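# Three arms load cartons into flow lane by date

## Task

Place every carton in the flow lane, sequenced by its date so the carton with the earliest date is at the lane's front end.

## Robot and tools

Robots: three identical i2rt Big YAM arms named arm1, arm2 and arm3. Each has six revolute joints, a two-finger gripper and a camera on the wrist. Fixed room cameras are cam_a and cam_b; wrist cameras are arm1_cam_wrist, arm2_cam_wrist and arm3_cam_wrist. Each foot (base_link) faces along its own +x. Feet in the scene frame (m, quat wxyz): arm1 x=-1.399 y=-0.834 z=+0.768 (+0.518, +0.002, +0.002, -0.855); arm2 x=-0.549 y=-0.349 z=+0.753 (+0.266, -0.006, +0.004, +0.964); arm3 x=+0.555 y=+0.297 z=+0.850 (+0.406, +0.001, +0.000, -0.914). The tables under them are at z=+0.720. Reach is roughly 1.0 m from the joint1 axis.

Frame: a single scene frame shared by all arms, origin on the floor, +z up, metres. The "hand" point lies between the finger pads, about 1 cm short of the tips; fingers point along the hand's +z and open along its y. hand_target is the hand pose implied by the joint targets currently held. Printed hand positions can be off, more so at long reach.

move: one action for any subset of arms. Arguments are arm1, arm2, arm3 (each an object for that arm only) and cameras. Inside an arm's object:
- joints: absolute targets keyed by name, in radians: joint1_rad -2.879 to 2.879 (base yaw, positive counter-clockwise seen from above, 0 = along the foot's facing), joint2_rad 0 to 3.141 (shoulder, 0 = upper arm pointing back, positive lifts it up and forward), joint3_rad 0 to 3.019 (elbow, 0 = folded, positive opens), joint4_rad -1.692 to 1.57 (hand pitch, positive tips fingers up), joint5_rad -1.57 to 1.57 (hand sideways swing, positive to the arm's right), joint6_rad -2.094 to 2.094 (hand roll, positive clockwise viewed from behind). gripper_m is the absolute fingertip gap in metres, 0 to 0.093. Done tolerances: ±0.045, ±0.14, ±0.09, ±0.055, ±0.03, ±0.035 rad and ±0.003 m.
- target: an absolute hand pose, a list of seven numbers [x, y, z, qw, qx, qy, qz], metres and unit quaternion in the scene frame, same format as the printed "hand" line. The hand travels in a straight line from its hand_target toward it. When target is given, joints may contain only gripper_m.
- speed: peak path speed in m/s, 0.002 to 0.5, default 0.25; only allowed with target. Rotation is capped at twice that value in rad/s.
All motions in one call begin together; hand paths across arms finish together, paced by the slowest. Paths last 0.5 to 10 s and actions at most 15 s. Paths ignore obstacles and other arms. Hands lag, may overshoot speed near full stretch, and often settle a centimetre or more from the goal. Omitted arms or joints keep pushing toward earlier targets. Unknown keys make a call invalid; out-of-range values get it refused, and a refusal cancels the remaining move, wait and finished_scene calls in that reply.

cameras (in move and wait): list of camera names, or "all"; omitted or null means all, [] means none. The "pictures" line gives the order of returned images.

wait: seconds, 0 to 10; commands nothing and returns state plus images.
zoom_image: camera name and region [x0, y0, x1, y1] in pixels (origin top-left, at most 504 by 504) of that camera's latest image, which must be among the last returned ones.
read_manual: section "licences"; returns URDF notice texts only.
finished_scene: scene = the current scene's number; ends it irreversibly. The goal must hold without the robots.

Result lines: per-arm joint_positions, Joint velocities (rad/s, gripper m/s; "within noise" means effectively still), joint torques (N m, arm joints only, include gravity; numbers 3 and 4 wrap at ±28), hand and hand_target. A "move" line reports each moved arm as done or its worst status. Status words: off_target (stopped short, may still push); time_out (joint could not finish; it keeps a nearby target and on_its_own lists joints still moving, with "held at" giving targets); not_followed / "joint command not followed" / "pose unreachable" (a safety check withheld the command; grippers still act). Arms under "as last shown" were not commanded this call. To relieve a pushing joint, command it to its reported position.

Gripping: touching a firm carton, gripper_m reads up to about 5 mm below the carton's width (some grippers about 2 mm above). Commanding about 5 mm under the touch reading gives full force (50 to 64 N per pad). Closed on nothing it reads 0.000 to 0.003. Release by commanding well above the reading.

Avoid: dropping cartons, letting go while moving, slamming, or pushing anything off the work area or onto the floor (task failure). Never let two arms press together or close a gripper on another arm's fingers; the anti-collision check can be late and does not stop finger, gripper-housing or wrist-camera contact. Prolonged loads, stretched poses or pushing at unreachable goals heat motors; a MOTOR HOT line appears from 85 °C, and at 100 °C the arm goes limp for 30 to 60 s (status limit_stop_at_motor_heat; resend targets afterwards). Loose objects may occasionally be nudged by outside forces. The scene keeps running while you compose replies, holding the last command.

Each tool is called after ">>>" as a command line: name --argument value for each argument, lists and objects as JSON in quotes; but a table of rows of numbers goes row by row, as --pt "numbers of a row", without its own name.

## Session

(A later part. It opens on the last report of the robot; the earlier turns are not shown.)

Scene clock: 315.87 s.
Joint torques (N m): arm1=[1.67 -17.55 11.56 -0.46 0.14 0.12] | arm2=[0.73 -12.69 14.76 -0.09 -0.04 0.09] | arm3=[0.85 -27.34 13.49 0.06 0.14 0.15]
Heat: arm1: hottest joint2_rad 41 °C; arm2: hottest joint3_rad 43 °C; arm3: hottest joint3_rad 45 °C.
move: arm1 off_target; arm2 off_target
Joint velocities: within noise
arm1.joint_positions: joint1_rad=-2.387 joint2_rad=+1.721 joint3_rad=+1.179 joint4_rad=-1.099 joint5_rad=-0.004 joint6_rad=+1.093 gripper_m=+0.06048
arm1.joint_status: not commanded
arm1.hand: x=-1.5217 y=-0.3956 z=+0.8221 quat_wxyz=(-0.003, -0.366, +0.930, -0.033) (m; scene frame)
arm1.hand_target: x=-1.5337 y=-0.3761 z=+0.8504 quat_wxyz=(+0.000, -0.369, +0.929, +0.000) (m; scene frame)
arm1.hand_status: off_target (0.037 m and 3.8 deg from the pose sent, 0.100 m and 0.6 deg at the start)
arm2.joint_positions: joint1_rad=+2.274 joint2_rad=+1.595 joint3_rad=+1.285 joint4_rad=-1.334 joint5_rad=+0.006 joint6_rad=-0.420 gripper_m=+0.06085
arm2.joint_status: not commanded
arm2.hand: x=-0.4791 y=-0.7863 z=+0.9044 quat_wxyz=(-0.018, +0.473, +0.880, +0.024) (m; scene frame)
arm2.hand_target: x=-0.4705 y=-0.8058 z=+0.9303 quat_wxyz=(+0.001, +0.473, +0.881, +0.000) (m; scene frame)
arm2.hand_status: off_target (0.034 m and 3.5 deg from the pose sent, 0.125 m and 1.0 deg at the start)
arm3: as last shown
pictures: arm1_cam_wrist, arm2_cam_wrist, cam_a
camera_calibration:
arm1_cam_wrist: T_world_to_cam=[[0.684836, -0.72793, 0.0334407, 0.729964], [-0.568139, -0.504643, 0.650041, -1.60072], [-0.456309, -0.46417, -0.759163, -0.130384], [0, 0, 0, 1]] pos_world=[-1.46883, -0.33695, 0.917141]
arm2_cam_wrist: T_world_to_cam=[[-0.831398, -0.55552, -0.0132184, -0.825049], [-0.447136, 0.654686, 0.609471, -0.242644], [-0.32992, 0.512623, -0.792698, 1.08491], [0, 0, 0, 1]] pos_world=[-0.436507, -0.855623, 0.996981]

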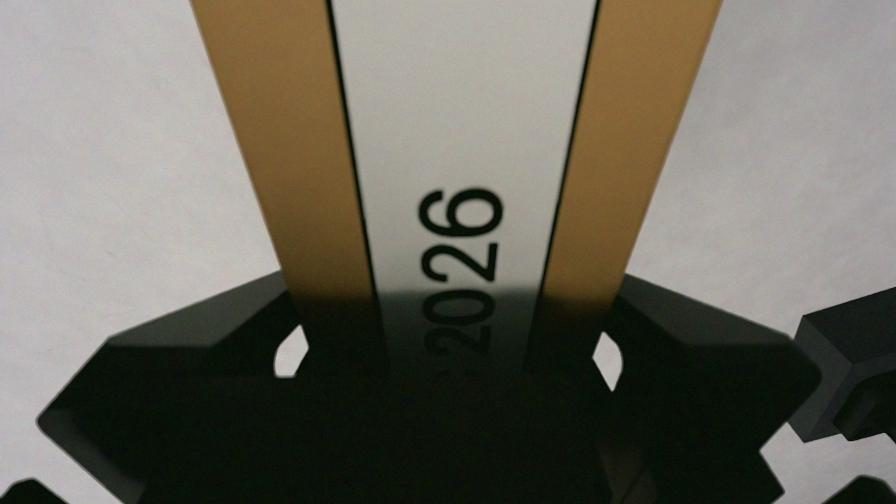

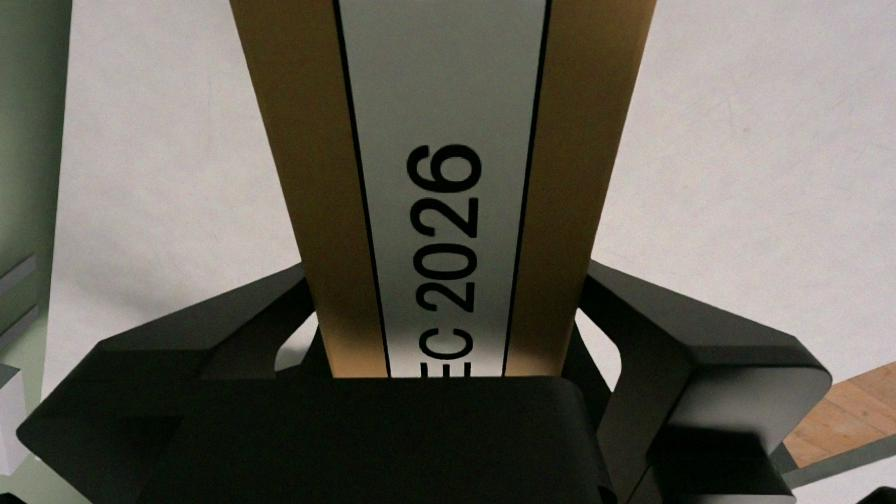

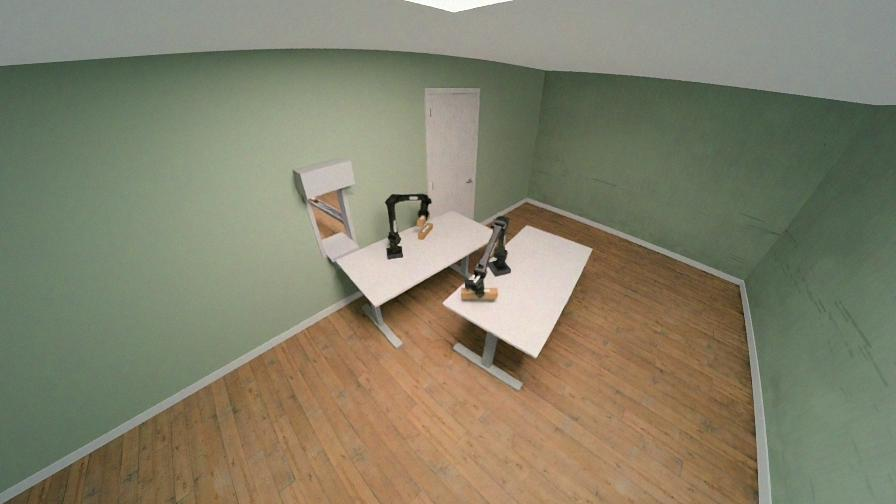

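>>> move --arm1 '{"joints": {"joint2_rad": 1.72}}' --cameras '["arm3_cam_wrist", "arm1_cam_wrist", "cam_b"]'

>>> zoom_image --camera "arm3_cam_wrist" --region '[200, 0, 640, 240]'

Scene clock: 347.10 s.
Joint torques (N m): arm1=[1.73 -16.26 11.54 -0.36 0.14 0.12] | arm2=[0.79 -12.98 14.78 -0.25 -0.04 0.09] | arm3=[0.97 -27.4 13.46 0.01 0.14 0.14]
Heat: arm1: hottest joint3_rad 42 °C; arm2: hottest joint3_rad 47 °C; arm3: hottest joint3_rad 45 °C.
move: arm1 done
Joint velocities: within noise
arm1.joint_positions: joint1_rad=-2.387 joint2_rad=+1.721 joint3_rad=+1.179 joint4_rad=-1.099 joint5_rad=-0.004 joint6_rad=+1.093 gripper_m=+0.06048
arm1.joint_status: all done
arm1.hand: x=-1.5216 y=-0.3957 z=+0.8219 quat_wxyz=(-0.003, -0.366, +0.930, -0.033) (m; scene frame)
arm1.hand_target: x=-1.5333 y=-0.3772 z=+0.8402 quat_wxyz=(-0.001, -0.369, +0.929, -0.011) (m; scene frame)
arm1.hand_status: not commanded
arm2, arm3: as last shown
arm2.hand: x=-0.4791 y=-0.7862 z=+0.9044 quat_wxyz=(-0.018, +0.473, +0.880, +0.024) (m; scene frame)
pictures: arm1_cam_wrist, arm3_cam_wrist, cam_b
camera_calibration:
arm1_cam_wrist: T_world_to_cam=[[0.684732, -0.727997, 0.034086, 0.729131], [-0.568346, -0.504122, 0.650265, -1.60097], [-0.456207, -0.46463, -0.758943, -0.13079], [0, 0, 0, 1]] pos_world=[-1.46883, -0.33705, 0.916941]
arm3_cam_wrist: T_world_to_cam=[[-0.983238, 0.182177, -0.00738369, 0.504548], [0.13963, 0.778408, 0.612034, -0.439513], [0.117246, 0.600744, -0.790797, 1.09021], [0, 0, 0, 1]] pos_world=[0.429638, -0.404731, 1.13485]

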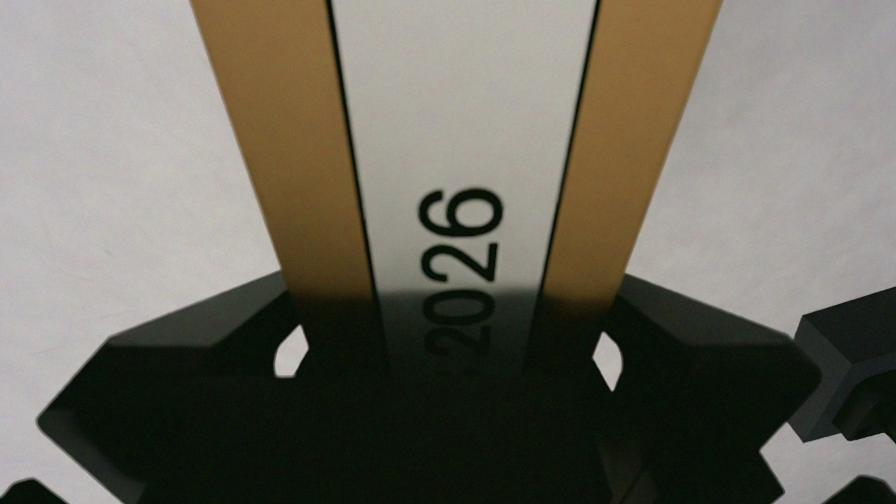

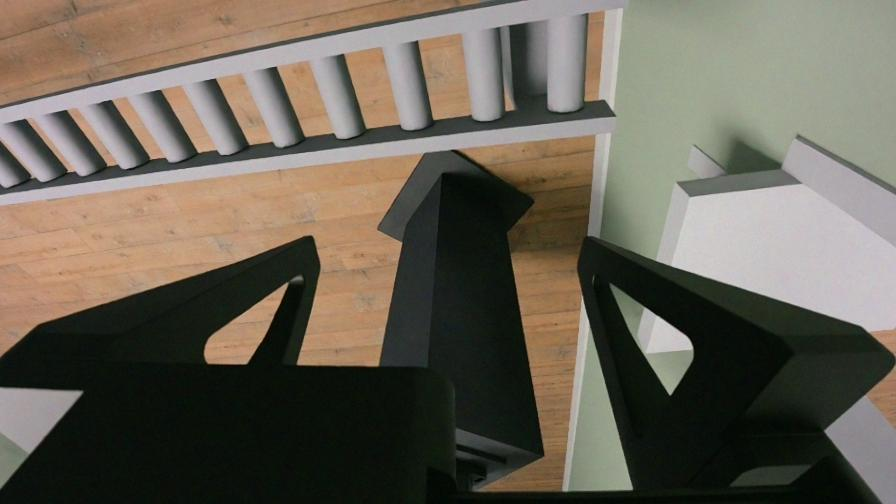

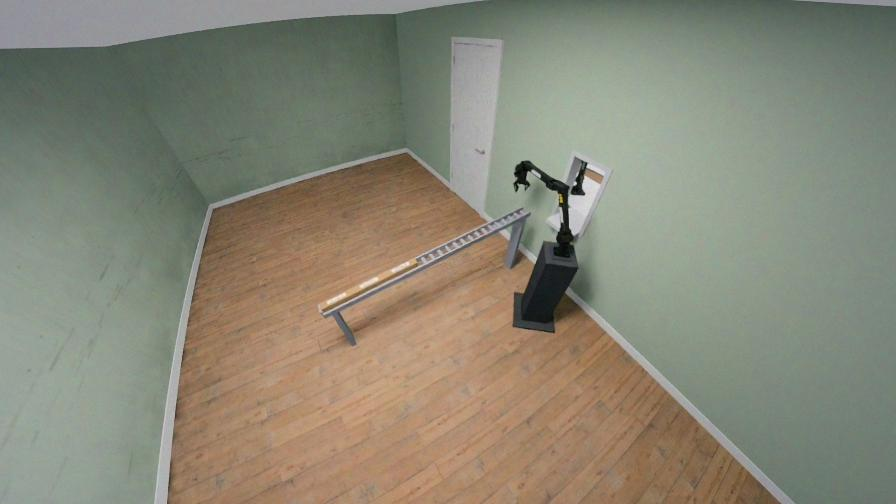

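Scaled by 1.145 from the camera's 896x504 image, which has a finer 1280x720 frame.

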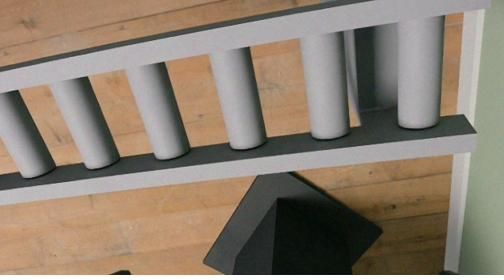

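>>> move --arm1 '{"joints": {"joint1_rad": -0.5, "joint2_rad": 1.652, "joint3_rad": 1.535, "joint4_rad": -1.394, "joint5_rad": 0.0, "joint6_rad": 0.0}}' --arm2 '{"joints": {"joint1_rad": -0.046, "joint2_rad": 1.287, "joint3_rad": 1.181, "joint4_rad": -1.405, "joint5_rad": 0.0, "joint6_rad": 0.0}}' --cameras '["cam_a", "arm1_cam_wrist", "arm2_cam_wrist"]'

Scene clock: 372.13 s.
Joint torques (N m): arm1=[1.14 -19.19 11.43 -0.23 0.11 -0.04] | arm2=[-0.38 -9.82 9.74 0.03 -0.11 0.07] | arm3=[0.91 -27.52 13.52 0.01 0.15 0.14]
Heat: arm1: hottest joint3_rad 44 °C; arm2: hottest joint3_rad 50 °C; arm3: hottest joint3_rad 46 °C.
move: arm1 done; arm2 done
Joint velocities: within noise
arm1.joint_positions: joint1_rad=-0.503 joint2_rad=+1.680 joint3_rad=+1.500 joint4_rad=-1.383 joint5_rad=-0.001 joint6_rad=+0.007 gripper_m=+0.06043
arm1.joint_status: all done
arm1.hand: x=-1.8225 y=-1.1159 z=+0.9505 quat_wxyz=(+0.001, -0.958, -0.285, +0.002) (m; scene frame)
arm1.hand_target: x=-1.8267 y=-1.1207 z=+0.9776 quat_wxyz=(-0.007, -0.957, -0.290, +0.027) (m; scene frame)
arm1.hand_status: not commanded
arm2.joint_positions: joint1_rad=-0.041 joint2_rad=+1.301 joint3_rad=+1.186 joint4_rad=-1.396 joint5_rad=+0.002 joint6_rad=-0.009 gripper_m=+0.06086
arm2.joint_status: all done
arm2.hand: x=-0.8686 y=-0.1374 z=+0.9720 quat_wxyz=(-0.005, +0.959, -0.282, -0.022) (m; scene frame)
arm2.hand_target: x=-0.8636 y=-0.1387 z=+0.9749 quat_wxyz=(-0.004, +0.957, -0.288, -0.022) (m; scene frame)
arm2.hand_status: not commanded
arm3.joint_positions: joint1_rad=+0.559 joint2_rad=+2.059 joint3_rad=+2.063 joint4_rad=-1.595 joint5_rad=-0.003 joint6_rad=-0.008 gripper_m=+0.09396
arm3.joint_status: not commanded
arm3.hand: x=+0.4434 y=-0.3292 z=+1.0387 quat_wxyz=(+0.005, -0.764, -0.646, -0.010) (m; scene frame)
arm3.hand_target: x=+0.4492 y=-0.3347 z=+1.0500 quat_wxyz=(-0.001, -0.763, -0.647, -0.001) (m; scene frame)
arm3.hand_status: not commanded
pictures: arm1_cam_wrist, arm2_cam_wrist, cam_a
camera_calibration:
arm1_cam_wrist: T_world_to_cam=[[-0.550542, 0.8345, -0.0226651, -0.0474136], [0.643925, 0.44178, 0.624653, 1.07057], [0.531285, 0.329303, -0.780574, 2.20118], [0, 0, 0, 1]] pos_world=[-1.88493, -1.15825, 1.04837]
arm2_cam_wrist: T_world_to_cam=[[0.537048, 0.843482, 0.0108403, 0.569891], [0.713522, -0.461082, 0.527531, 0.0516082], [0.449961, -0.275575, -0.849467, 1.30158], [0, 0, 0, 1]] pos_world=[-0.928541, -0.0982151, 1.07224]

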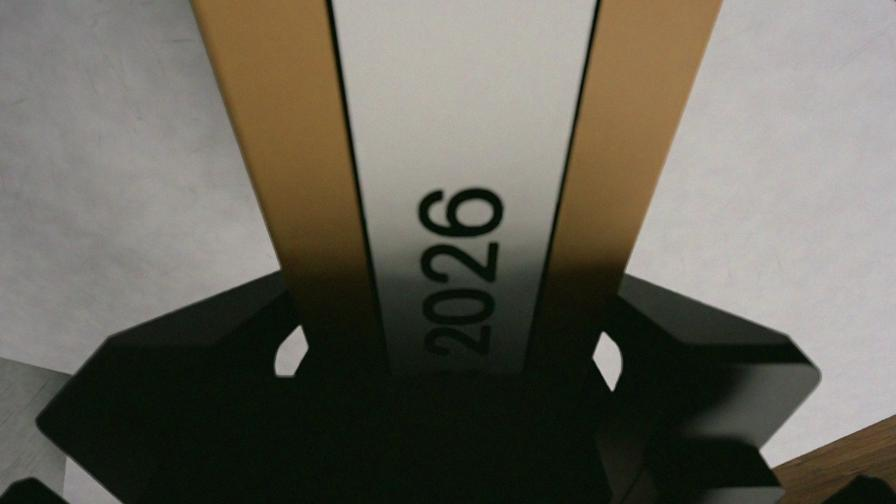

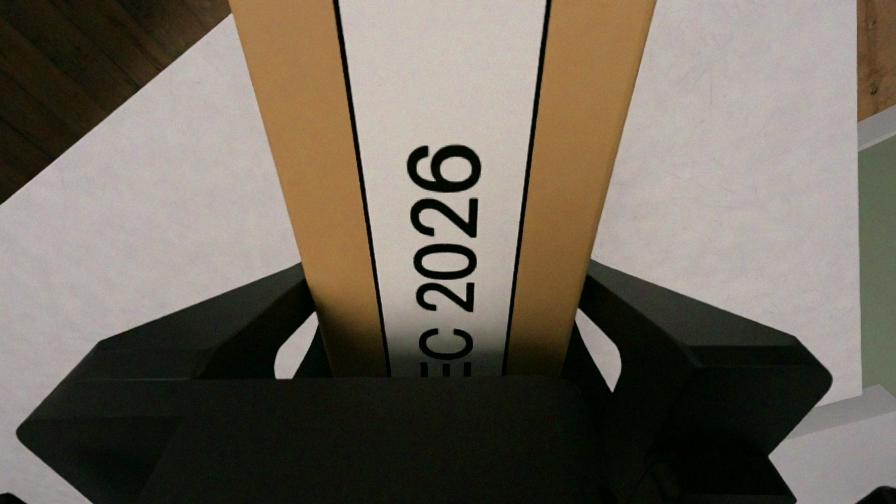

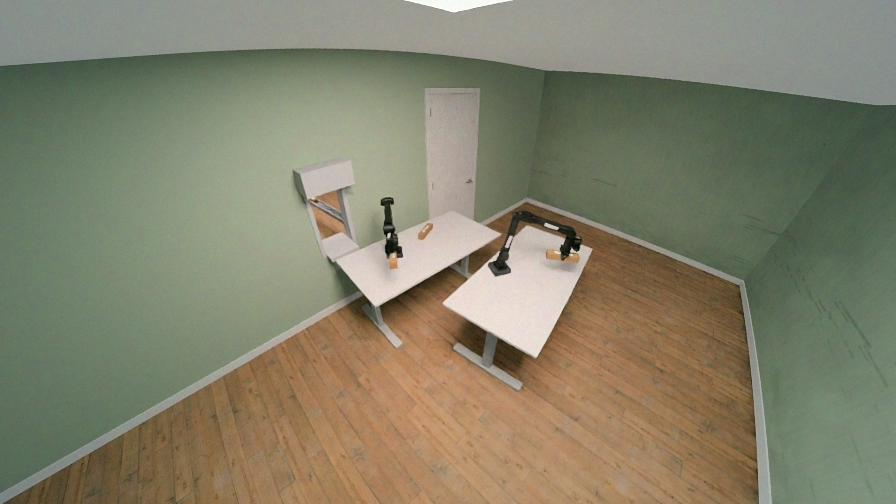

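>>> move --arm1 '{"joints": {"joint1_rad": 2.424, "joint2_rad": 1.908, "joint3_rad": 1.757, "joint4_rad": -1.36, "joint5_rad": 0.0, "joint6_rad": -0.187}}' --arm2 '{"target": [-0.8686, -0.1374, 0.80, 0.0, 0.9594, -0.2821, 0.0], "speed": 0.12}' --cameras '["cam_a", "arm1_cam_wrist", "arm2_cam_wrist"]'

Scene clock: 383.83 s.
Joint torques (N m): arm1=[0.21 -24.53 10.18 -0.21 0.07 -0.03] | arm2=[-0.03 -9.82 8.18 0.76 0.04 -0.02] | arm3=[1.08 -27.63 13.5 0.05 0.13 0.14]
Heat: arm1: hottest joint3_rad 43 °C; arm2: hottest joint3_rad 50 °C; arm3: hottest joint3_rad 46 °C.
move: arm1 done; arm2 done
Joint velocities: within noise
arm1.joint_positions: joint1_rad=+2.431 joint2_rad=+1.950 joint3_rad=+1.736 joint4_rad=-1.349 joint5_rad=+0.000 joint6_rad=-0.181 gripper_m=+0.06038
arm1.joint_status: all done
arm1.hand: x=-0.8411 y=-0.6130 z=+0.9005 quat_wxyz=(-0.006, +0.276, -0.961, -0.003) (m; scene frame)
arm1.hand_target: x=-0.8366 y=-0.6159 z=+0.9324 quat_wxyz=(-0.032, +0.276, -0.961, -0.005) (m; scene frame)
arm1.hand_status: not commanded
arm2.joint_positions: joint1_rad=-0.041 joint2_rad=+1.500 joint3_rad=+0.907 joint4_rad=-0.970 joint5_rad=+0.003 joint6_rad=-0.009 gripper_m=+0.06086
arm2.joint_status: not commanded
arm2.hand: x=-0.8679 y=-0.1386 z=+0.8015 quat_wxyz=(+0.002, +0.960, -0.282, +0.003) (m; scene frame)
arm2.hand_target: x=-0.8686 y=-0.1374 z=+0.8000 quat_wxyz=(+0.000, +0.959, -0.282, +0.000) (m; scene frame)
arm2.hand_status: done (0.002 m and 0.4 deg from the pose sent, 0.172 m and 2.6 deg at the start)
arm3: as last shown
pictures: arm1_cam_wrist, arm2_cam_wrist, cam_a
camera_calibration:
arm1_cam_wrist: T_world_to_cam=[[0.534558, -0.844699, -0.0270352, -0.0405014], [-0.65614, -0.434968, 0.616671, -1.37608], [-0.532661, -0.311908, -0.786756, 0.192786], [0, 0, 0, 1]] pos_world=[-0.778564, -0.572632, 0.999172]
arm2_cam_wrist: T_world_to_cam=[[0.53641, 0.843887, 0.0109199, 0.571822], [0.689895, -0.445906, 0.570274, 0.0878874], [0.486116, -0.298367, -0.821382, 1.16174], [0, 0, 0, 1]] pos_world=[-0.932105, -0.096738, 0.897868]

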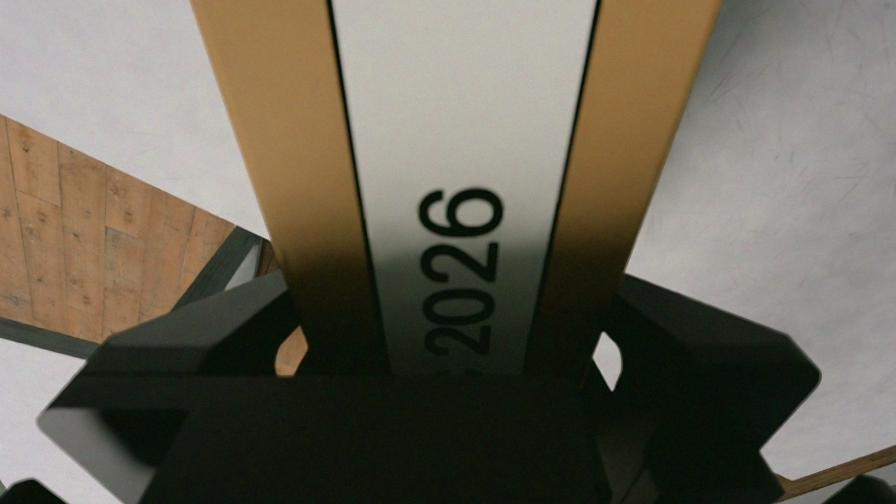

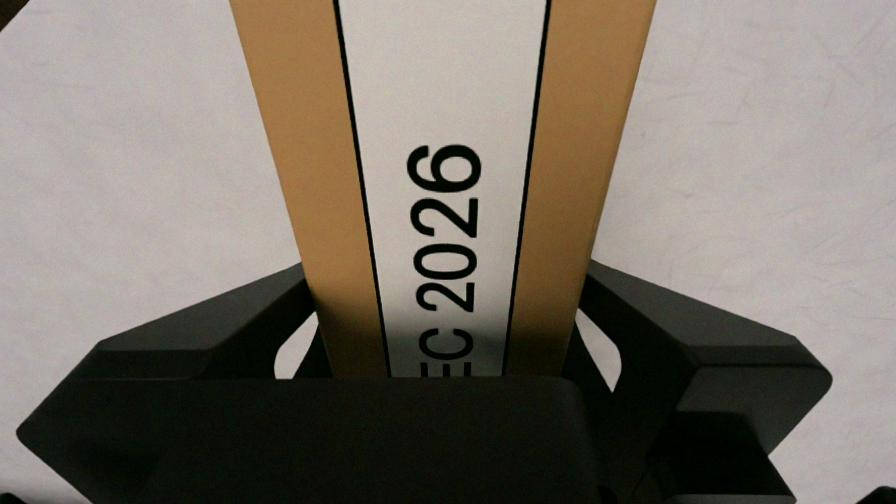

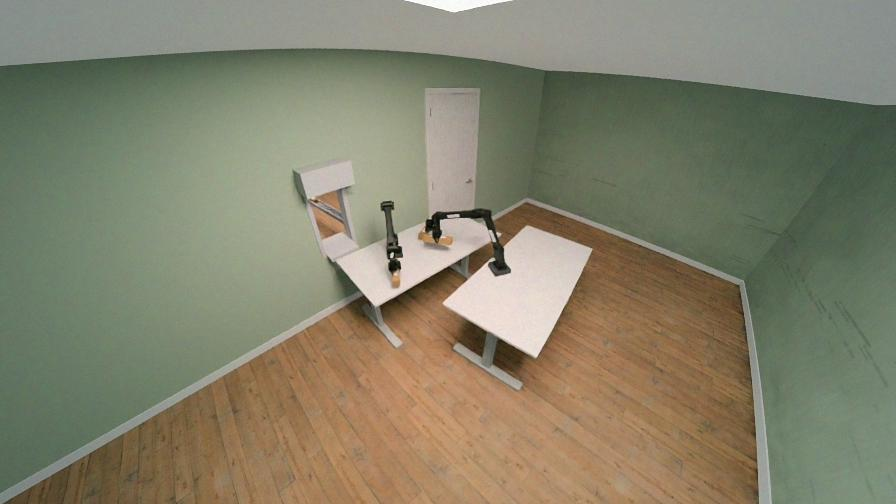

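>>> move --arm1 '{"target": [-0.8411, -0.6130, 0.80, 0.0, 0.2760, -0.9612, 0.0], "speed": 0.12}' --arm2 '{"target": [-0.8686, -0.1374, 0.750, 0.0, 0.9594, -0.2821, 0.0], "speed": 0.08}' --cameras '["cam_a"]'

Scene clock: 387.90 s.
Joint torques (N m): arm1=[1.03 -22.24 8.76 0.36 0.12 0.04] | arm2=[-0.09 -9.99 7.16 0.73 0.04 -0.02] | arm3=[0.91 -27.28 13.49 0.01 0.13 0.14]
Heat: arm1: hottest joint3_rad 43 °C; arm2: hottest joint3_rad 49 °C; arm3: hottest joint3_rad 46 °C.
move: arm1 off_target; arm2 done
Joint velocities: within noise
arm1.joint_positions: joint1_rad=+2.431 joint2_rad=+2.057 joint3_rad=+1.592 joint4_rad=-1.148 joint5_rad=+0.003 joint6_rad=-0.181 gripper_m=+0.06038
arm1.joint_status: not commanded
arm1.hand: x=-0.8503 y=-0.6167 z=+0.7865 quat_wxyz=(+0.019, +0.276, -0.961, +0.001) (m; scene frame)
arm1.hand_target: x=-0.8413 y=-0.6130 z=+0.8003 quat_wxyz=(+0.000, +0.276, -0.961, +0.000) (m; scene frame)
arm1.hand_status: off_target (0.017 m and 2.2 deg from the pose sent, 0.101 m and 0.7 deg at the start)
arm2.joint_positions: joint1_rad=-0.041 joint2_rad=+1.591 joint3_rad=+0.856 joint4_rad=-0.821 joint5_rad=+0.003 joint6_rad=-0.009 gripper_m=+0.06085
arm2.joint_status: not commanded
arm2.hand: x=-0.8696 y=-0.1377 z=+0.7533 quat_wxyz=(+0.001, +0.960, -0.282, +0.000) (m; scene frame)
arm2.hand_target: x=-0.8686 y=-0.1374 z=+0.7500 quat_wxyz=(+0.000, +0.959, -0.282, +0.000) (m; scene frame)
arm2.hand_status: done (0.003 m and 0.1 deg from the pose sent, 0.051 m and 0.4 deg at the start)
arm3: as last shown
pictures: cam_a

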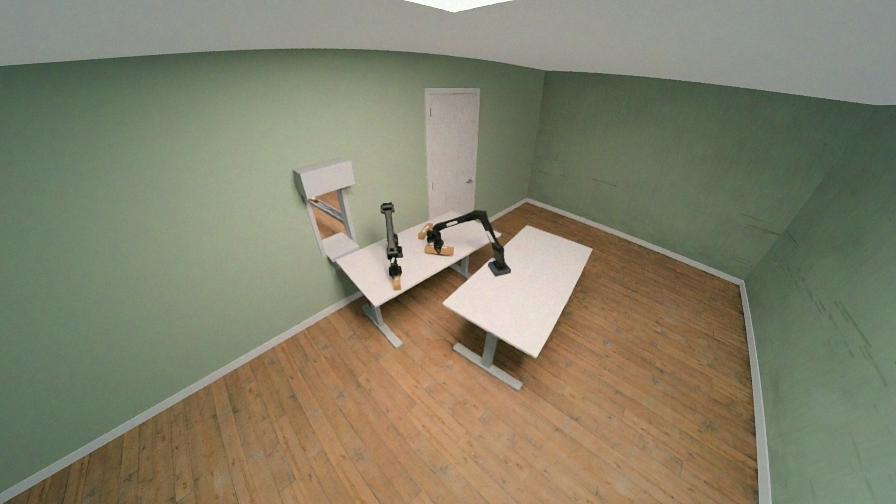

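>>> move --arm1 '{"target": [-0.8411, -0.6130, 0.768, 0.0, 0.2760, -0.9612, 0.0], "speed": 0.06}' --arm2 '{"target": [-0.8686, -0.1374, 0.741, 0.0, 0.9594, -0.2821, 0.0], "speed": 0.03}' --cameras '["cam_a", "arm1_cam_wrist"]'

>>> zoom_image --camera "cam_a" --region '[370, 220, 470, 300]'

Scene clock: 392.57 s.
Joint torques (N m): arm1=[0.97 -21.77 8.21 0.38 0.09 0.04] | arm2=[-0.15 -9.64 6.78 0.75 0.04 -0.02] | arm3=[1.03 -27.46 13.52 -0.03 0.12 0.14]
Heat: arm1: hottest joint3_rad 43 °C; arm2: hottest joint3_rad 49 °C; arm3: hottest joint3_rad 46 °C.
move: arm1 done; arm2 done
Joint velocities: within noise
arm1.joint_positions: joint1_rad=+2.431 joint2_rad=+2.084 joint3_rad=+1.568 joint4_rad=-1.081 joint5_rad=+0.003 joint6_rad=-0.181 gripper_m=+0.06038
arm1.joint_status: not commanded
arm1.hand: x=-0.8475 y=-0.6156 z=+0.7627 quat_wxyz=(+0.011, +0.276, -0.961, +0.001) (m; scene frame)
arm1.hand_target: x=-0.8413 y=-0.6130 z=+0.7681 quat_wxyz=(+0.000, +0.276, -0.961, +0.000) (m; scene frame)
arm1.hand_status: done (0.009 m and 1.3 deg from the pose sent, 0.021 m and 2.2 deg at the start)
arm2.joint_positions: joint1_rad=-0.041 joint2_rad=+1.604 joint3_rad=+0.852 joint4_rad=-0.794 joint5_rad=+0.003 joint6_rad=-0.009 gripper_m=+0.06085
arm2.joint_status: not commanded
arm2.hand: x=-0.8720 y=-0.1362 z=+0.7476 quat_wxyz=(-0.001, +0.959, -0.282, -0.005) (m; scene frame)
arm2.hand_target: x=-0.8685 y=-0.1375 z=+0.7411 quat_wxyz=(+0.000, +0.959, -0.282, +0.000) (m; scene frame)
arm2.hand_status: done (0.007 m and 0.6 deg from the pose sent, 0.012 m and 0.1 deg at the start)
arm3: as last shown
pictures: arm1_cam_wrist, cam_a
camera_calibration:
arm1_cam_wrist: T_world_to_cam=[[0.533857, -0.845047, -0.0298767, -0.0416348], [-0.636955, -0.425132, 0.64308, -1.29415], [-0.556134, -0.324282, -0.765216, 0.0361993], [0, 0, 0, 1]] pos_world=[-0.781958, -0.57363, 0.858699]

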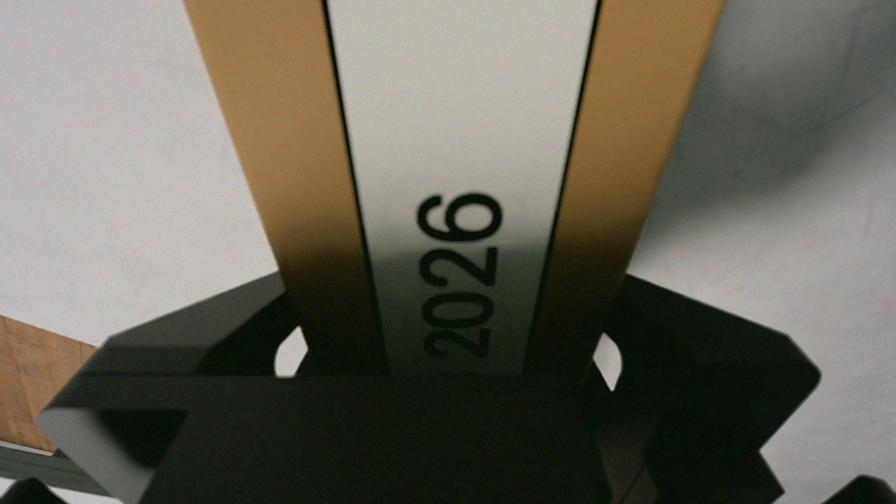

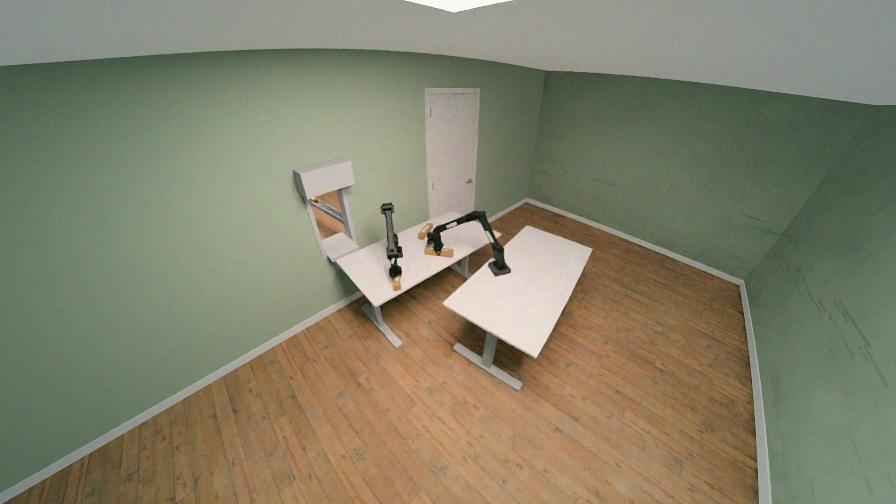

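Scaled by 5.040 from the camera's 896x504 image, which has a finer 1280x720 frame.

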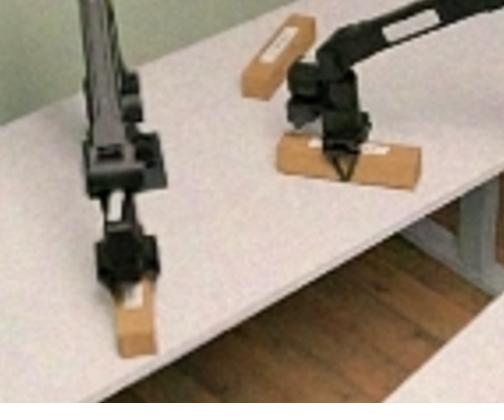

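>>> move --arm1 '{"target": [-0.8411, -0.6130, 0.751, 0.0, 0.2760, -0.9612, 0.0], "speed": 0.04}' --arm2 '{"joints": {"gripper_m": 0.09}}' --cameras '["arm2_cam_wrist"]'

Scene clock: 396.17 s.
Joint torques (N m): arm1=[0.97 -20.19 7.75 0.43 0.1 0.04] | arm2=[-0.09 -9.64 6.8 0.77 0.05 -0.02] | arm3=[0.85 -27.52 13.5 0.06 0.14 0.14]
Heat: arm1: hottest joint3_rad 43 °C; arm2: hottest joint3_rad 48 °C; arm3: hottest joint3_rad 46 °C.
move: arm1 done; arm2 done
Joint velocities: within noise
arm1.joint_positions: joint1_rad=+2.431 joint2_rad=+2.087 joint3_rad=+1.561 joint4_rad=-1.047 joint5_rad=+0.003 joint6_rad=-0.181 gripper_m=+0.06038
arm1.joint_status: not commanded
arm1.hand: x=-0.8429 y=-0.6137 z=+0.7587 quat_wxyz=(-0.001, +0.276, -0.961, -0.001) (m; scene frame)
arm1.hand_target: x=-0.8413 y=-0.6130 z=+0.7510 quat_wxyz=(+0.000, +0.276, -0.961, +0.000) (m; scene frame)
arm1.hand_status: done (0.008 m and 0.1 deg from the pose sent, 0.014 m and 1.3 deg at the start)
arm2.joint_positions: joint1_rad=-0.041 joint2_rad=+1.604 joint3_rad=+0.852 joint4_rad=-0.794 joint5_rad=+0.003 joint6_rad=-0.009 gripper_m=+0.08994
arm2.joint_status: all done
arm2.hand: x=-0.8720 y=-0.1362 z=+0.7476 quat_wxyz=(-0.001, +0.959, -0.282, -0.005) (m; scene frame)
arm2.hand_target: x=-0.8685 y=-0.1375 z=+0.7411 quat_wxyz=(+0.000, +0.959, -0.282, +0.000) (m; scene frame)
arm2.hand_status: not commanded
arm3: as last shown
pictures: arm2_cam_wrist
camera_calibration:
arm2_cam_wrist: T_world_to_cam=[[0.536594, 0.843762, 0.0115088, 0.57221], [0.697528, -0.451189, 0.556671, 0.138676], [0.474891, -0.290679, -0.830653, 1.11845], [0, 0, 0, 1]] pos_world=[-0.934916, -0.0951303, 0.84526]

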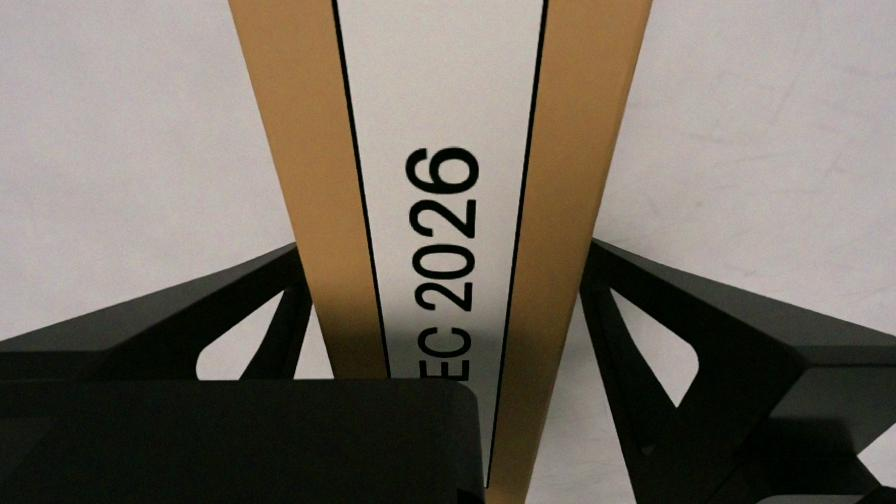

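>>> move --arm1 '{"target": [-0.8411, -0.6130, 0.742, 0.0, 0.2760, -0.9612, 0.0], "speed": 0.03}' --arm2 '{"target": [-0.8700, -0.1362, 0.86, 0.0, 0.9594, -0.2821, 0.0], "speed": 0.15}' --cameras '["cam_a"]'

>>> zoom_image --camera "cam_a" --region '[370, 220, 470, 300]'

Scene clock: 402.63 s.
Joint torques (N m): arm1=[0.97 -19.31 7.36 0.91 0.04 0.04] | arm2=[-0.03 -8.82 12.75 -0.03 0.04 -0.01] | arm3=[1.14 -27.58 13.52 -0.02 0.14 0.14]
Heat: arm1: hottest joint2_rad 42 °C; arm2: hottest joint3_rad 47 °C; arm3: hottest joint3_rad 46 °C.
move: arm1 off_target; arm2 off_target
Joint velocities: within noise
arm1.joint_positions: joint1_rad=+2.431 joint2_rad=+2.088 joint3_rad=+1.559 joint4_rad=-1.041 joint5_rad=+0.004 joint6_rad=-0.181 gripper_m=+0.06038
arm1.joint_status: not commanded
arm1.hand: x=-0.8425 y=-0.6138 z=+0.7575 quat_wxyz=(-0.002, +0.276, -0.961, +0.000) (m; scene frame)
arm1.hand_target: x=-0.8415 y=-0.6131 z=+0.7422 quat_wxyz=(+0.000, +0.276, -0.961, +0.000) (m; scene frame)
arm1.hand_status: off_target (0.016 m and 0.3 deg from the pose sent, 0.017 m and 0.1 deg at the start)
arm2.joint_positions: joint1_rad=-0.041 joint2_rad=+1.414 joint3_rad=+0.946 joint4_rad=-1.125 joint5_rad=+0.003 joint6_rad=-0.009 gripper_m=+0.08994
arm2.joint_status: not commanded
arm2.hand: x=-0.8547 y=-0.1470 z=+0.8450 quat_wxyz=(+0.006, +0.959, -0.282, +0.017) (m; scene frame)
arm2.hand_target: x=-0.8693 y=-0.1366 z=+0.8601 quat_wxyz=(+0.000, +0.959, -0.282, +0.000) (m; scene frame)
arm2.hand_status: off_target (0.024 m and 2.1 deg from the pose sent, 0.112 m and 0.6 deg at the start)
arm3: as last shown
pictures: cam_a

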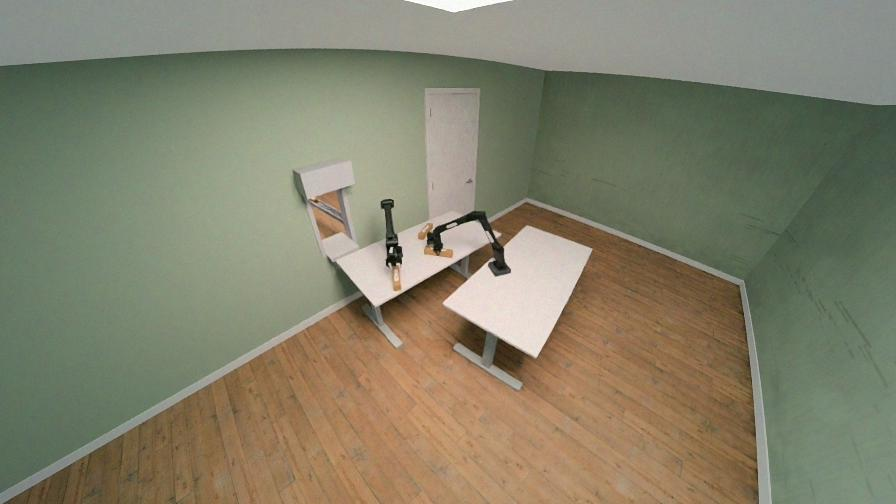

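Scaled by 5.040 from the camera's 896x504 image, which has a finer 1280x720 frame.

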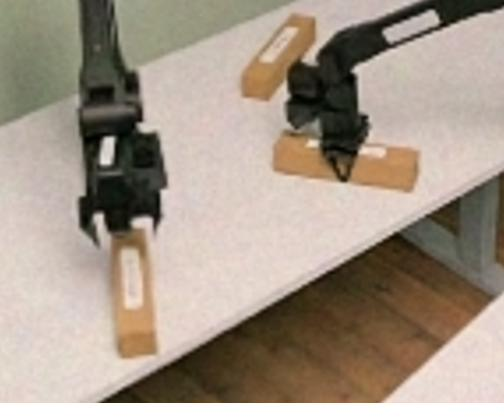

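>>> move --arm1 '{"target": [-0.8415, -0.6131, 0.752, 0.0, 0.2760, -0.9612, 0.0], "joints": {"gripper_m": 0.09}, "speed": 0.03}' --cameras '["arm1_cam_wrist"]'

Scene clock: 407.10 s.
Joint torques (N m): arm1=[0.97 -21.36 7.8 0.02 0.05 0.04] | arm2=[-0.09 -8.82 12.77 -0.12 0.04 -0.02] | arm3=[1.03 -27.58 13.5 -0.01 0.15 0.14]
Heat: arm1: hottest joint2_rad 42 °C; arm2: hottest joint3_rad 48 °C; arm3: hottest joint3_rad 46 °C.
move: arm1 done
Joint velocities: within noise
arm1.joint_positions: joint1_rad=+2.431 joint2_rad=+2.095 joint3_rad=+1.559 joint4_rad=-1.036 joint5_rad=+0.004 joint6_rad=-0.181 gripper_m=+0.08992
arm1.joint_status: all done
arm1.hand: x=-0.8421 y=-0.6136 z=+0.7535 quat_wxyz=(-0.002, +0.276, -0.961, +0.000) (m; scene frame)
arm1.hand_target: x=-0.8415 y=-0.6130 z=+0.7521 quat_wxyz=(+0.000, +0.276, -0.961, +0.000) (m; scene frame)
arm1.hand_status: done (0.002 m and 0.2 deg from the pose sent, 0.006 m and 0.3 deg at the start)
arm2, arm3: as last shown
arm2.hand: x=-0.8546 y=-0.1470 z=+0.8450 quat_wxyz=(+0.006, +0.959, -0.282, +0.017) (m; scene frame)
arm2.hand_target: x=-0.8694 y=-0.1366 z=+0.8601 quat_wxyz=(+0.000, +0.959, -0.282, +0.000) (m; scene frame)
pictures: arm1_cam_wrist
camera_calibration:
arm1_cam_wrist: T_world_to_cam=[[0.534451, -0.844857, -0.0240415, -0.0469724], [-0.652298, -0.430394, 0.623914, -1.28571], [-0.537466, -0.317769, -0.781123, 0.0645622], [0, 0, 0, 1]] pos_world=[-0.778863, -0.572531, 0.851475]

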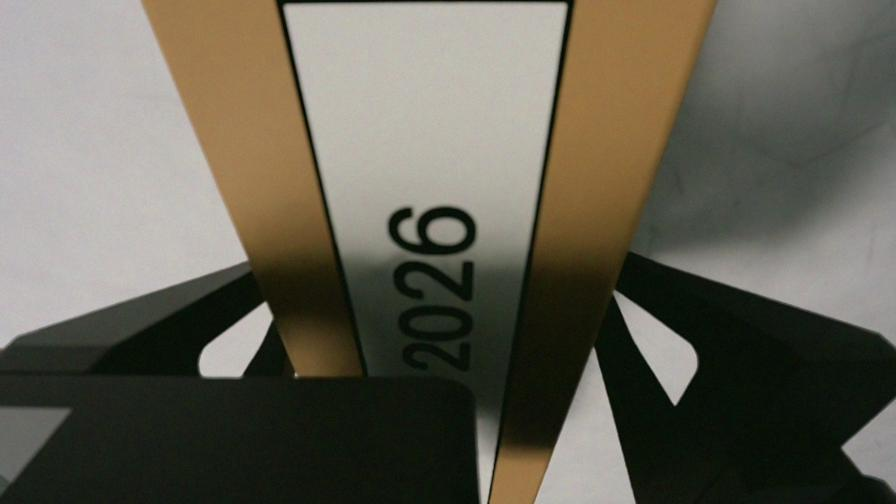

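>>> move --arm1 '{"target": [-0.8421, -0.6136, 0.87, 0.0, 0.2760, -0.9612, 0.0], "speed": 0.15}' --cameras '[]'

>>> move --arm1 '{"joints": {"joint1_rad": 2.078, "joint2_rad": 1.361, "joint3_rad": 1.072, "joint4_rad": -0.496, "joint5_rad": 0.0, "joint6_rad": 0.0}}' --cameras '["arm1_cam_wrist", "cam_a"]'

Scene clock: 417.67 s.
Joint torques (N m): arm1=[1.03 -21.13 11.73 -0.27 0.04 0.05] | arm2=[-0.03 -8.82 12.77 -0.12 0.05 -0.01] | arm3=[0.91 -27.46 13.48 0.05 0.13 0.13]
Heat: arm1: hottest joint3_rad 43 °C; arm2: hottest joint3_rad 48 °C; arm3: hottest joint3_rad 46 °C.
move: arm1 off_target
Joint velocities: within noise
arm1.joint_positions: joint1_rad=+2.431 joint2_rad=+1.976 joint3_rad=+1.643 joint4_rad=-1.282 joint5_rad=+0.004 joint6_rad=-0.181 gripper_m=+0.08992
arm1.joint_status: not commanded
arm1.hand: x=-0.8560 y=-0.6196 z=+0.8516 quat_wxyz=(+0.020, +0.276, -0.961, +0.002) (m; scene frame)
arm1.hand_target: x=-0.8429 y=-0.6138 z=+0.8701 quat_wxyz=(+0.000, +0.276, -0.961, +0.000) (m; scene frame)
arm1.hand_status: off_target (0.024 m and 2.3 deg from the pose sent, 0.117 m and 0.2 deg at the start)
arm2, arm3: as last shown
pictures: none
No camera images: "cameras" was empty.

Scene clock: 419.33 s.
Joint torques (N m): arm1=[1.67 -12.04 10.09 1.91 0.02 0.11] | arm2=[-0.03 -8.88 12.77 -0.12 0.05 -0.01] | arm3=[0.97 -27.52 13.5 -0.01 0.13 0.13]
Heat: arm1: hottest joint3_rad 43 °C; arm2: hottest joint3_rad 48 °C; arm3: hottest joint3_rad 46 °C.
move: arm1 done
Joint velocities: within noise
arm1.joint_positions: joint1_rad=+2.066 joint2_rad=+1.355 joint3_rad=+1.065 joint4_rad=-0.515 joint5_rad=+0.001 joint6_rad=-0.007 gripper_m=+0.08994
arm1.joint_status: all done
arm1.hand: x=-0.8555 y=-0.8283 z=+0.9973 quat_wxyz=(-0.375, +0.008, -0.927, -0.003) (m; scene frame)
arm1.hand_target: x=-0.8498 y=-0.8215 z=+1.0012 quat_wxyz=(-0.384, +0.011, -0.923, -0.007) (m; scene frame)
arm1.hand_status: not commanded
arm2: as last shown
arm3.joint_positions: joint1_rad=+0.559 joint2_rad=+2.059 joint3_rad=+2.063 joint4_rad=-1.595 joint5_rad=-0.003 joint6_rad=-0.008 gripper_m=+0.09396
arm3.joint_status: not commanded
arm3.hand: x=+0.4434 y=-0.3292 z=+1.0387 quat_wxyz=(+0.005, -0.764, -0.646, -0.010) (m; scene frame)
arm3.hand_target: x=+0.4492 y=-0.3347 z=+1.0500 quat_wxyz=(-0.001, -0.763, -0.647, -0.001) (m; scene frame)
arm3.hand_status: not commanded
pictures: arm1_cam_wrist, cam_a
camera_calibration:
arm1_cam_wrist: T_world_to_cam=[[0.0381316, -0.999165, -0.0146717, -0.777037], [-0.995199, -0.0366477, -0.0907473, -0.793471], [0.0901338, 0.0180616, -0.995766, 1.20864], [0, 0, 0, 1]] pos_world=[-0.868971, -0.827297, 1.12012]

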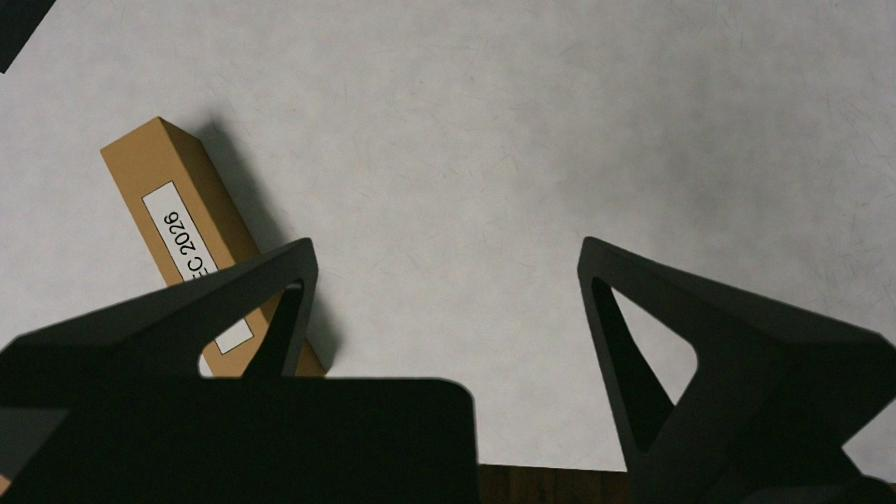

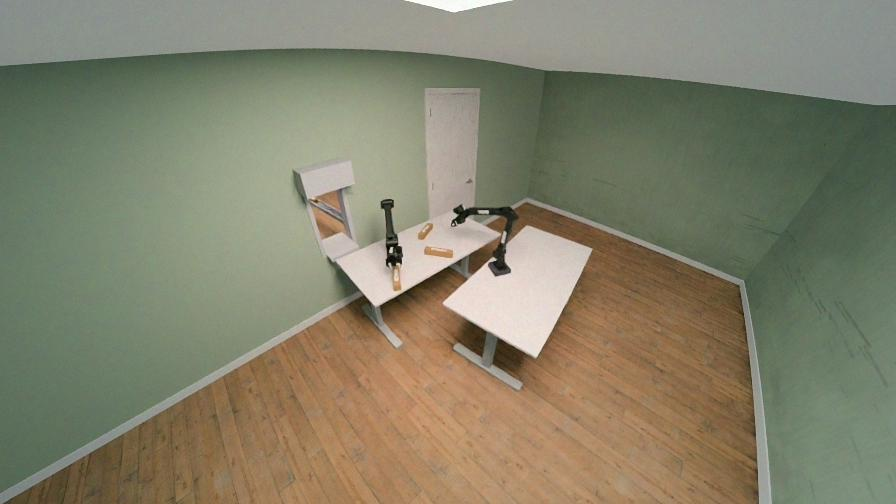

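>>> move --arm1 '{"joints": {"joint4_rad": 0.0}}' --cameras '["arm1_cam_wrist"]'

>>> zoom_image --camera "arm1_cam_wrist" --region '[300, 100, 620, 260]'

Scene clock: 423.87 s.
Joint torques (N m): arm1=[1.73 -12.45 10.45 2.24 0.02 0.11] | arm2=[-0.03 -8.82 12.77 -0.12 0.04 -0.01] | arm3=[1.03 -27.46 13.55 0.01 0.13 0.14]
Heat: arm1: hottest joint3_rad 43 °C; arm2: hottest joint3_rad 48 °C; arm3: hottest joint3_rad 46 °C.
move: arm1 done
Joint velocities: within noise
arm1.joint_positions: joint1_rad=+2.066 joint2_rad=+1.355 joint3_rad=+1.065 joint4_rad=-0.021 joint5_rad=+0.001 joint6_rad=-0.007 gripper_m=+0.08994
arm1.joint_status: all done
arm1.hand: x=-0.7920 y=-0.8280 z=+1.0993 quat_wxyz=(-0.590, +0.006, -0.807, -0.004) (m; scene frame)
arm1.hand_target: x=-0.7883 y=-0.8204 z=+1.1050 quat_wxyz=(-0.599, +0.009, -0.801, -0.010) (m; scene frame)
arm1.hand_status: not commanded
arm2, arm3: as last shown
pictures: arm1_cam_wrist
camera_calibration:
arm1_cam_wrist: T_world_to_cam=[[0.039623, -0.999213, -0.00200489, -0.790477], [-0.833434, -0.0319422, -0.551695, -0.0822508], [0.551197, 0.0235308, -0.834043, 1.49634], [0, 0, 0, 1]] pos_world=[-0.862009, -0.827692, 1.20105]

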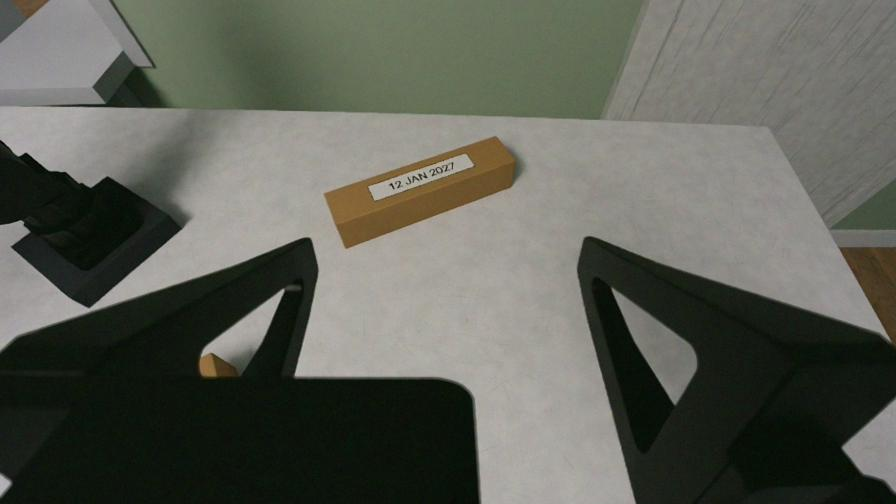

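Scaled by 1.575 from the camera's 896x504 image, which has a finer 1280x720 frame.

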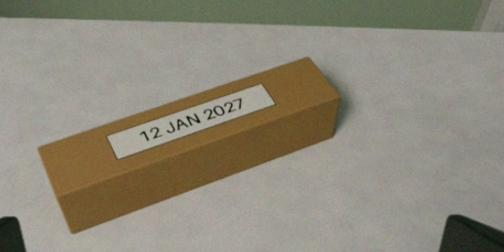

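>>> move --arm1 '{"joints": {"joint1_rad": 2.3, "joint2_rad": 0.45, "joint3_rad": 1.5, "joint4_rad": -1.4, "joint5_rad": 0.0, "joint6_rad": 0.0}}' --arm2 '{"joints": {"joint1_rad": 1.273, "joint2_rad": 1.422, "joint3_rad": 1.096, "joint4_rad": -1.244, "joint5_rad": 0.0, "joint6_rad": 0.1745}}' --cameras '["arm2_cam_wrist", "cam_a"]'

Scene clock: 442.97 s.
Joint torques (N m): arm1=[0.62 4.95 7.19 1.28 0.09 0.11] | arm2=[0.44 -8.94 12.64 -0.12 0 0.09] | arm3=[0.97 -27.46 13.52 0.05 0.13 0.14]
Heat: arm1: hottest joint3_rad 44 °C; arm2: hottest joint3_rad 49 °C; arm3: hottest joint3_rad 46 °C.
move: arm1 done; arm2 done
Joint velocities: within noise
arm1.joint_positions: joint1_rad=+2.301 joint2_rad=+0.456 joint3_rad=+1.490 joint4_rad=-1.391 joint5_rad=+0.000 joint6_rad=-0.007 gripper_m=+0.08994
arm1.joint_status: all done
arm1.hand: x=-1.2664 y=-0.8037 z=+1.3685 quat_wxyz=(-0.567, +0.103, -0.814, -0.071) (m; scene frame)
arm1.hand_target: x=-1.2723 y=-0.8054 z=+1.3715 quat_wxyz=(-0.570, +0.100, -0.812, -0.073) (m; scene frame)
arm1.hand_status: not commanded
arm2.joint_positions: joint1_rad=+1.266 joint2_rad=+1.414 joint3_rad=+1.055 joint4_rad=-1.236 joint5_rad=+0.000 joint6_rad=+0.164 gripper_m=+0.08995
arm2.joint_status: all done
arm2.hand: x=-0.8353 y=-0.6009 z=+0.8886 quat_wxyz=(+0.002, +0.960, +0.278, +0.014) (m; scene frame)
arm2.hand_target: x=-0.8438 y=-0.6115 z=+0.9004 quat_wxyz=(+0.007, +0.961, +0.276, +0.002) (m; scene frame)
arm2.hand_status: not commanded
arm3: as last shown
pictures: arm2_cam_wrist, cam_a
camera_calibration:
arm2_cam_wrist: T_world_to_cam=[[-0.538458, 0.842651, 0.00144191, 0.0533033], [0.683213, 0.435573, 0.586085, 0.31962], [0.493238, 0.316567, -0.810248, 1.44508], [0, 0, 0, 1]] pos_world=[-0.902435, -0.641599, 0.983473]

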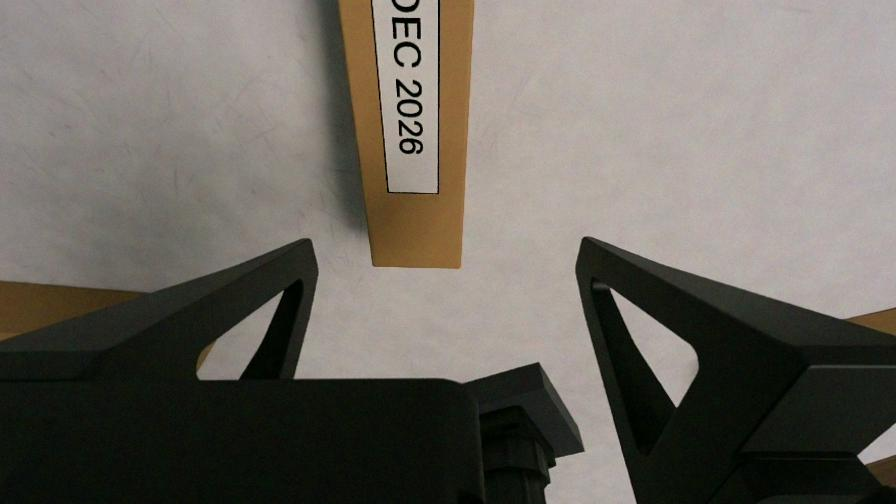

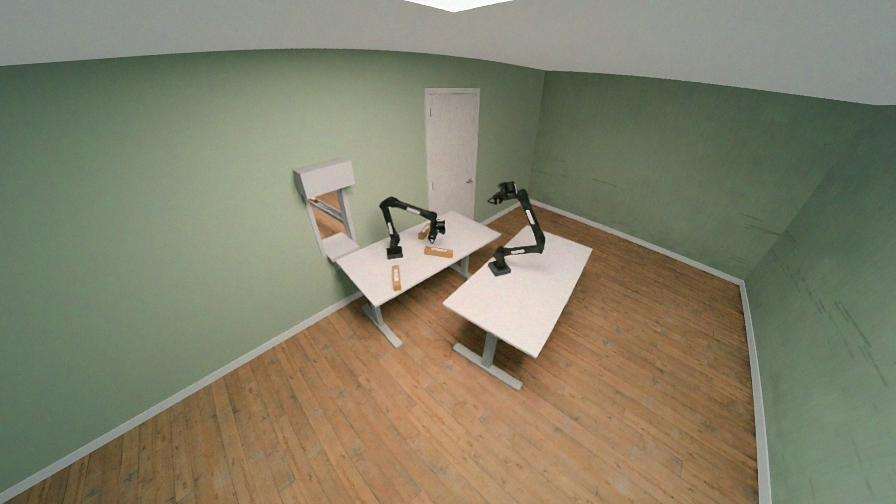

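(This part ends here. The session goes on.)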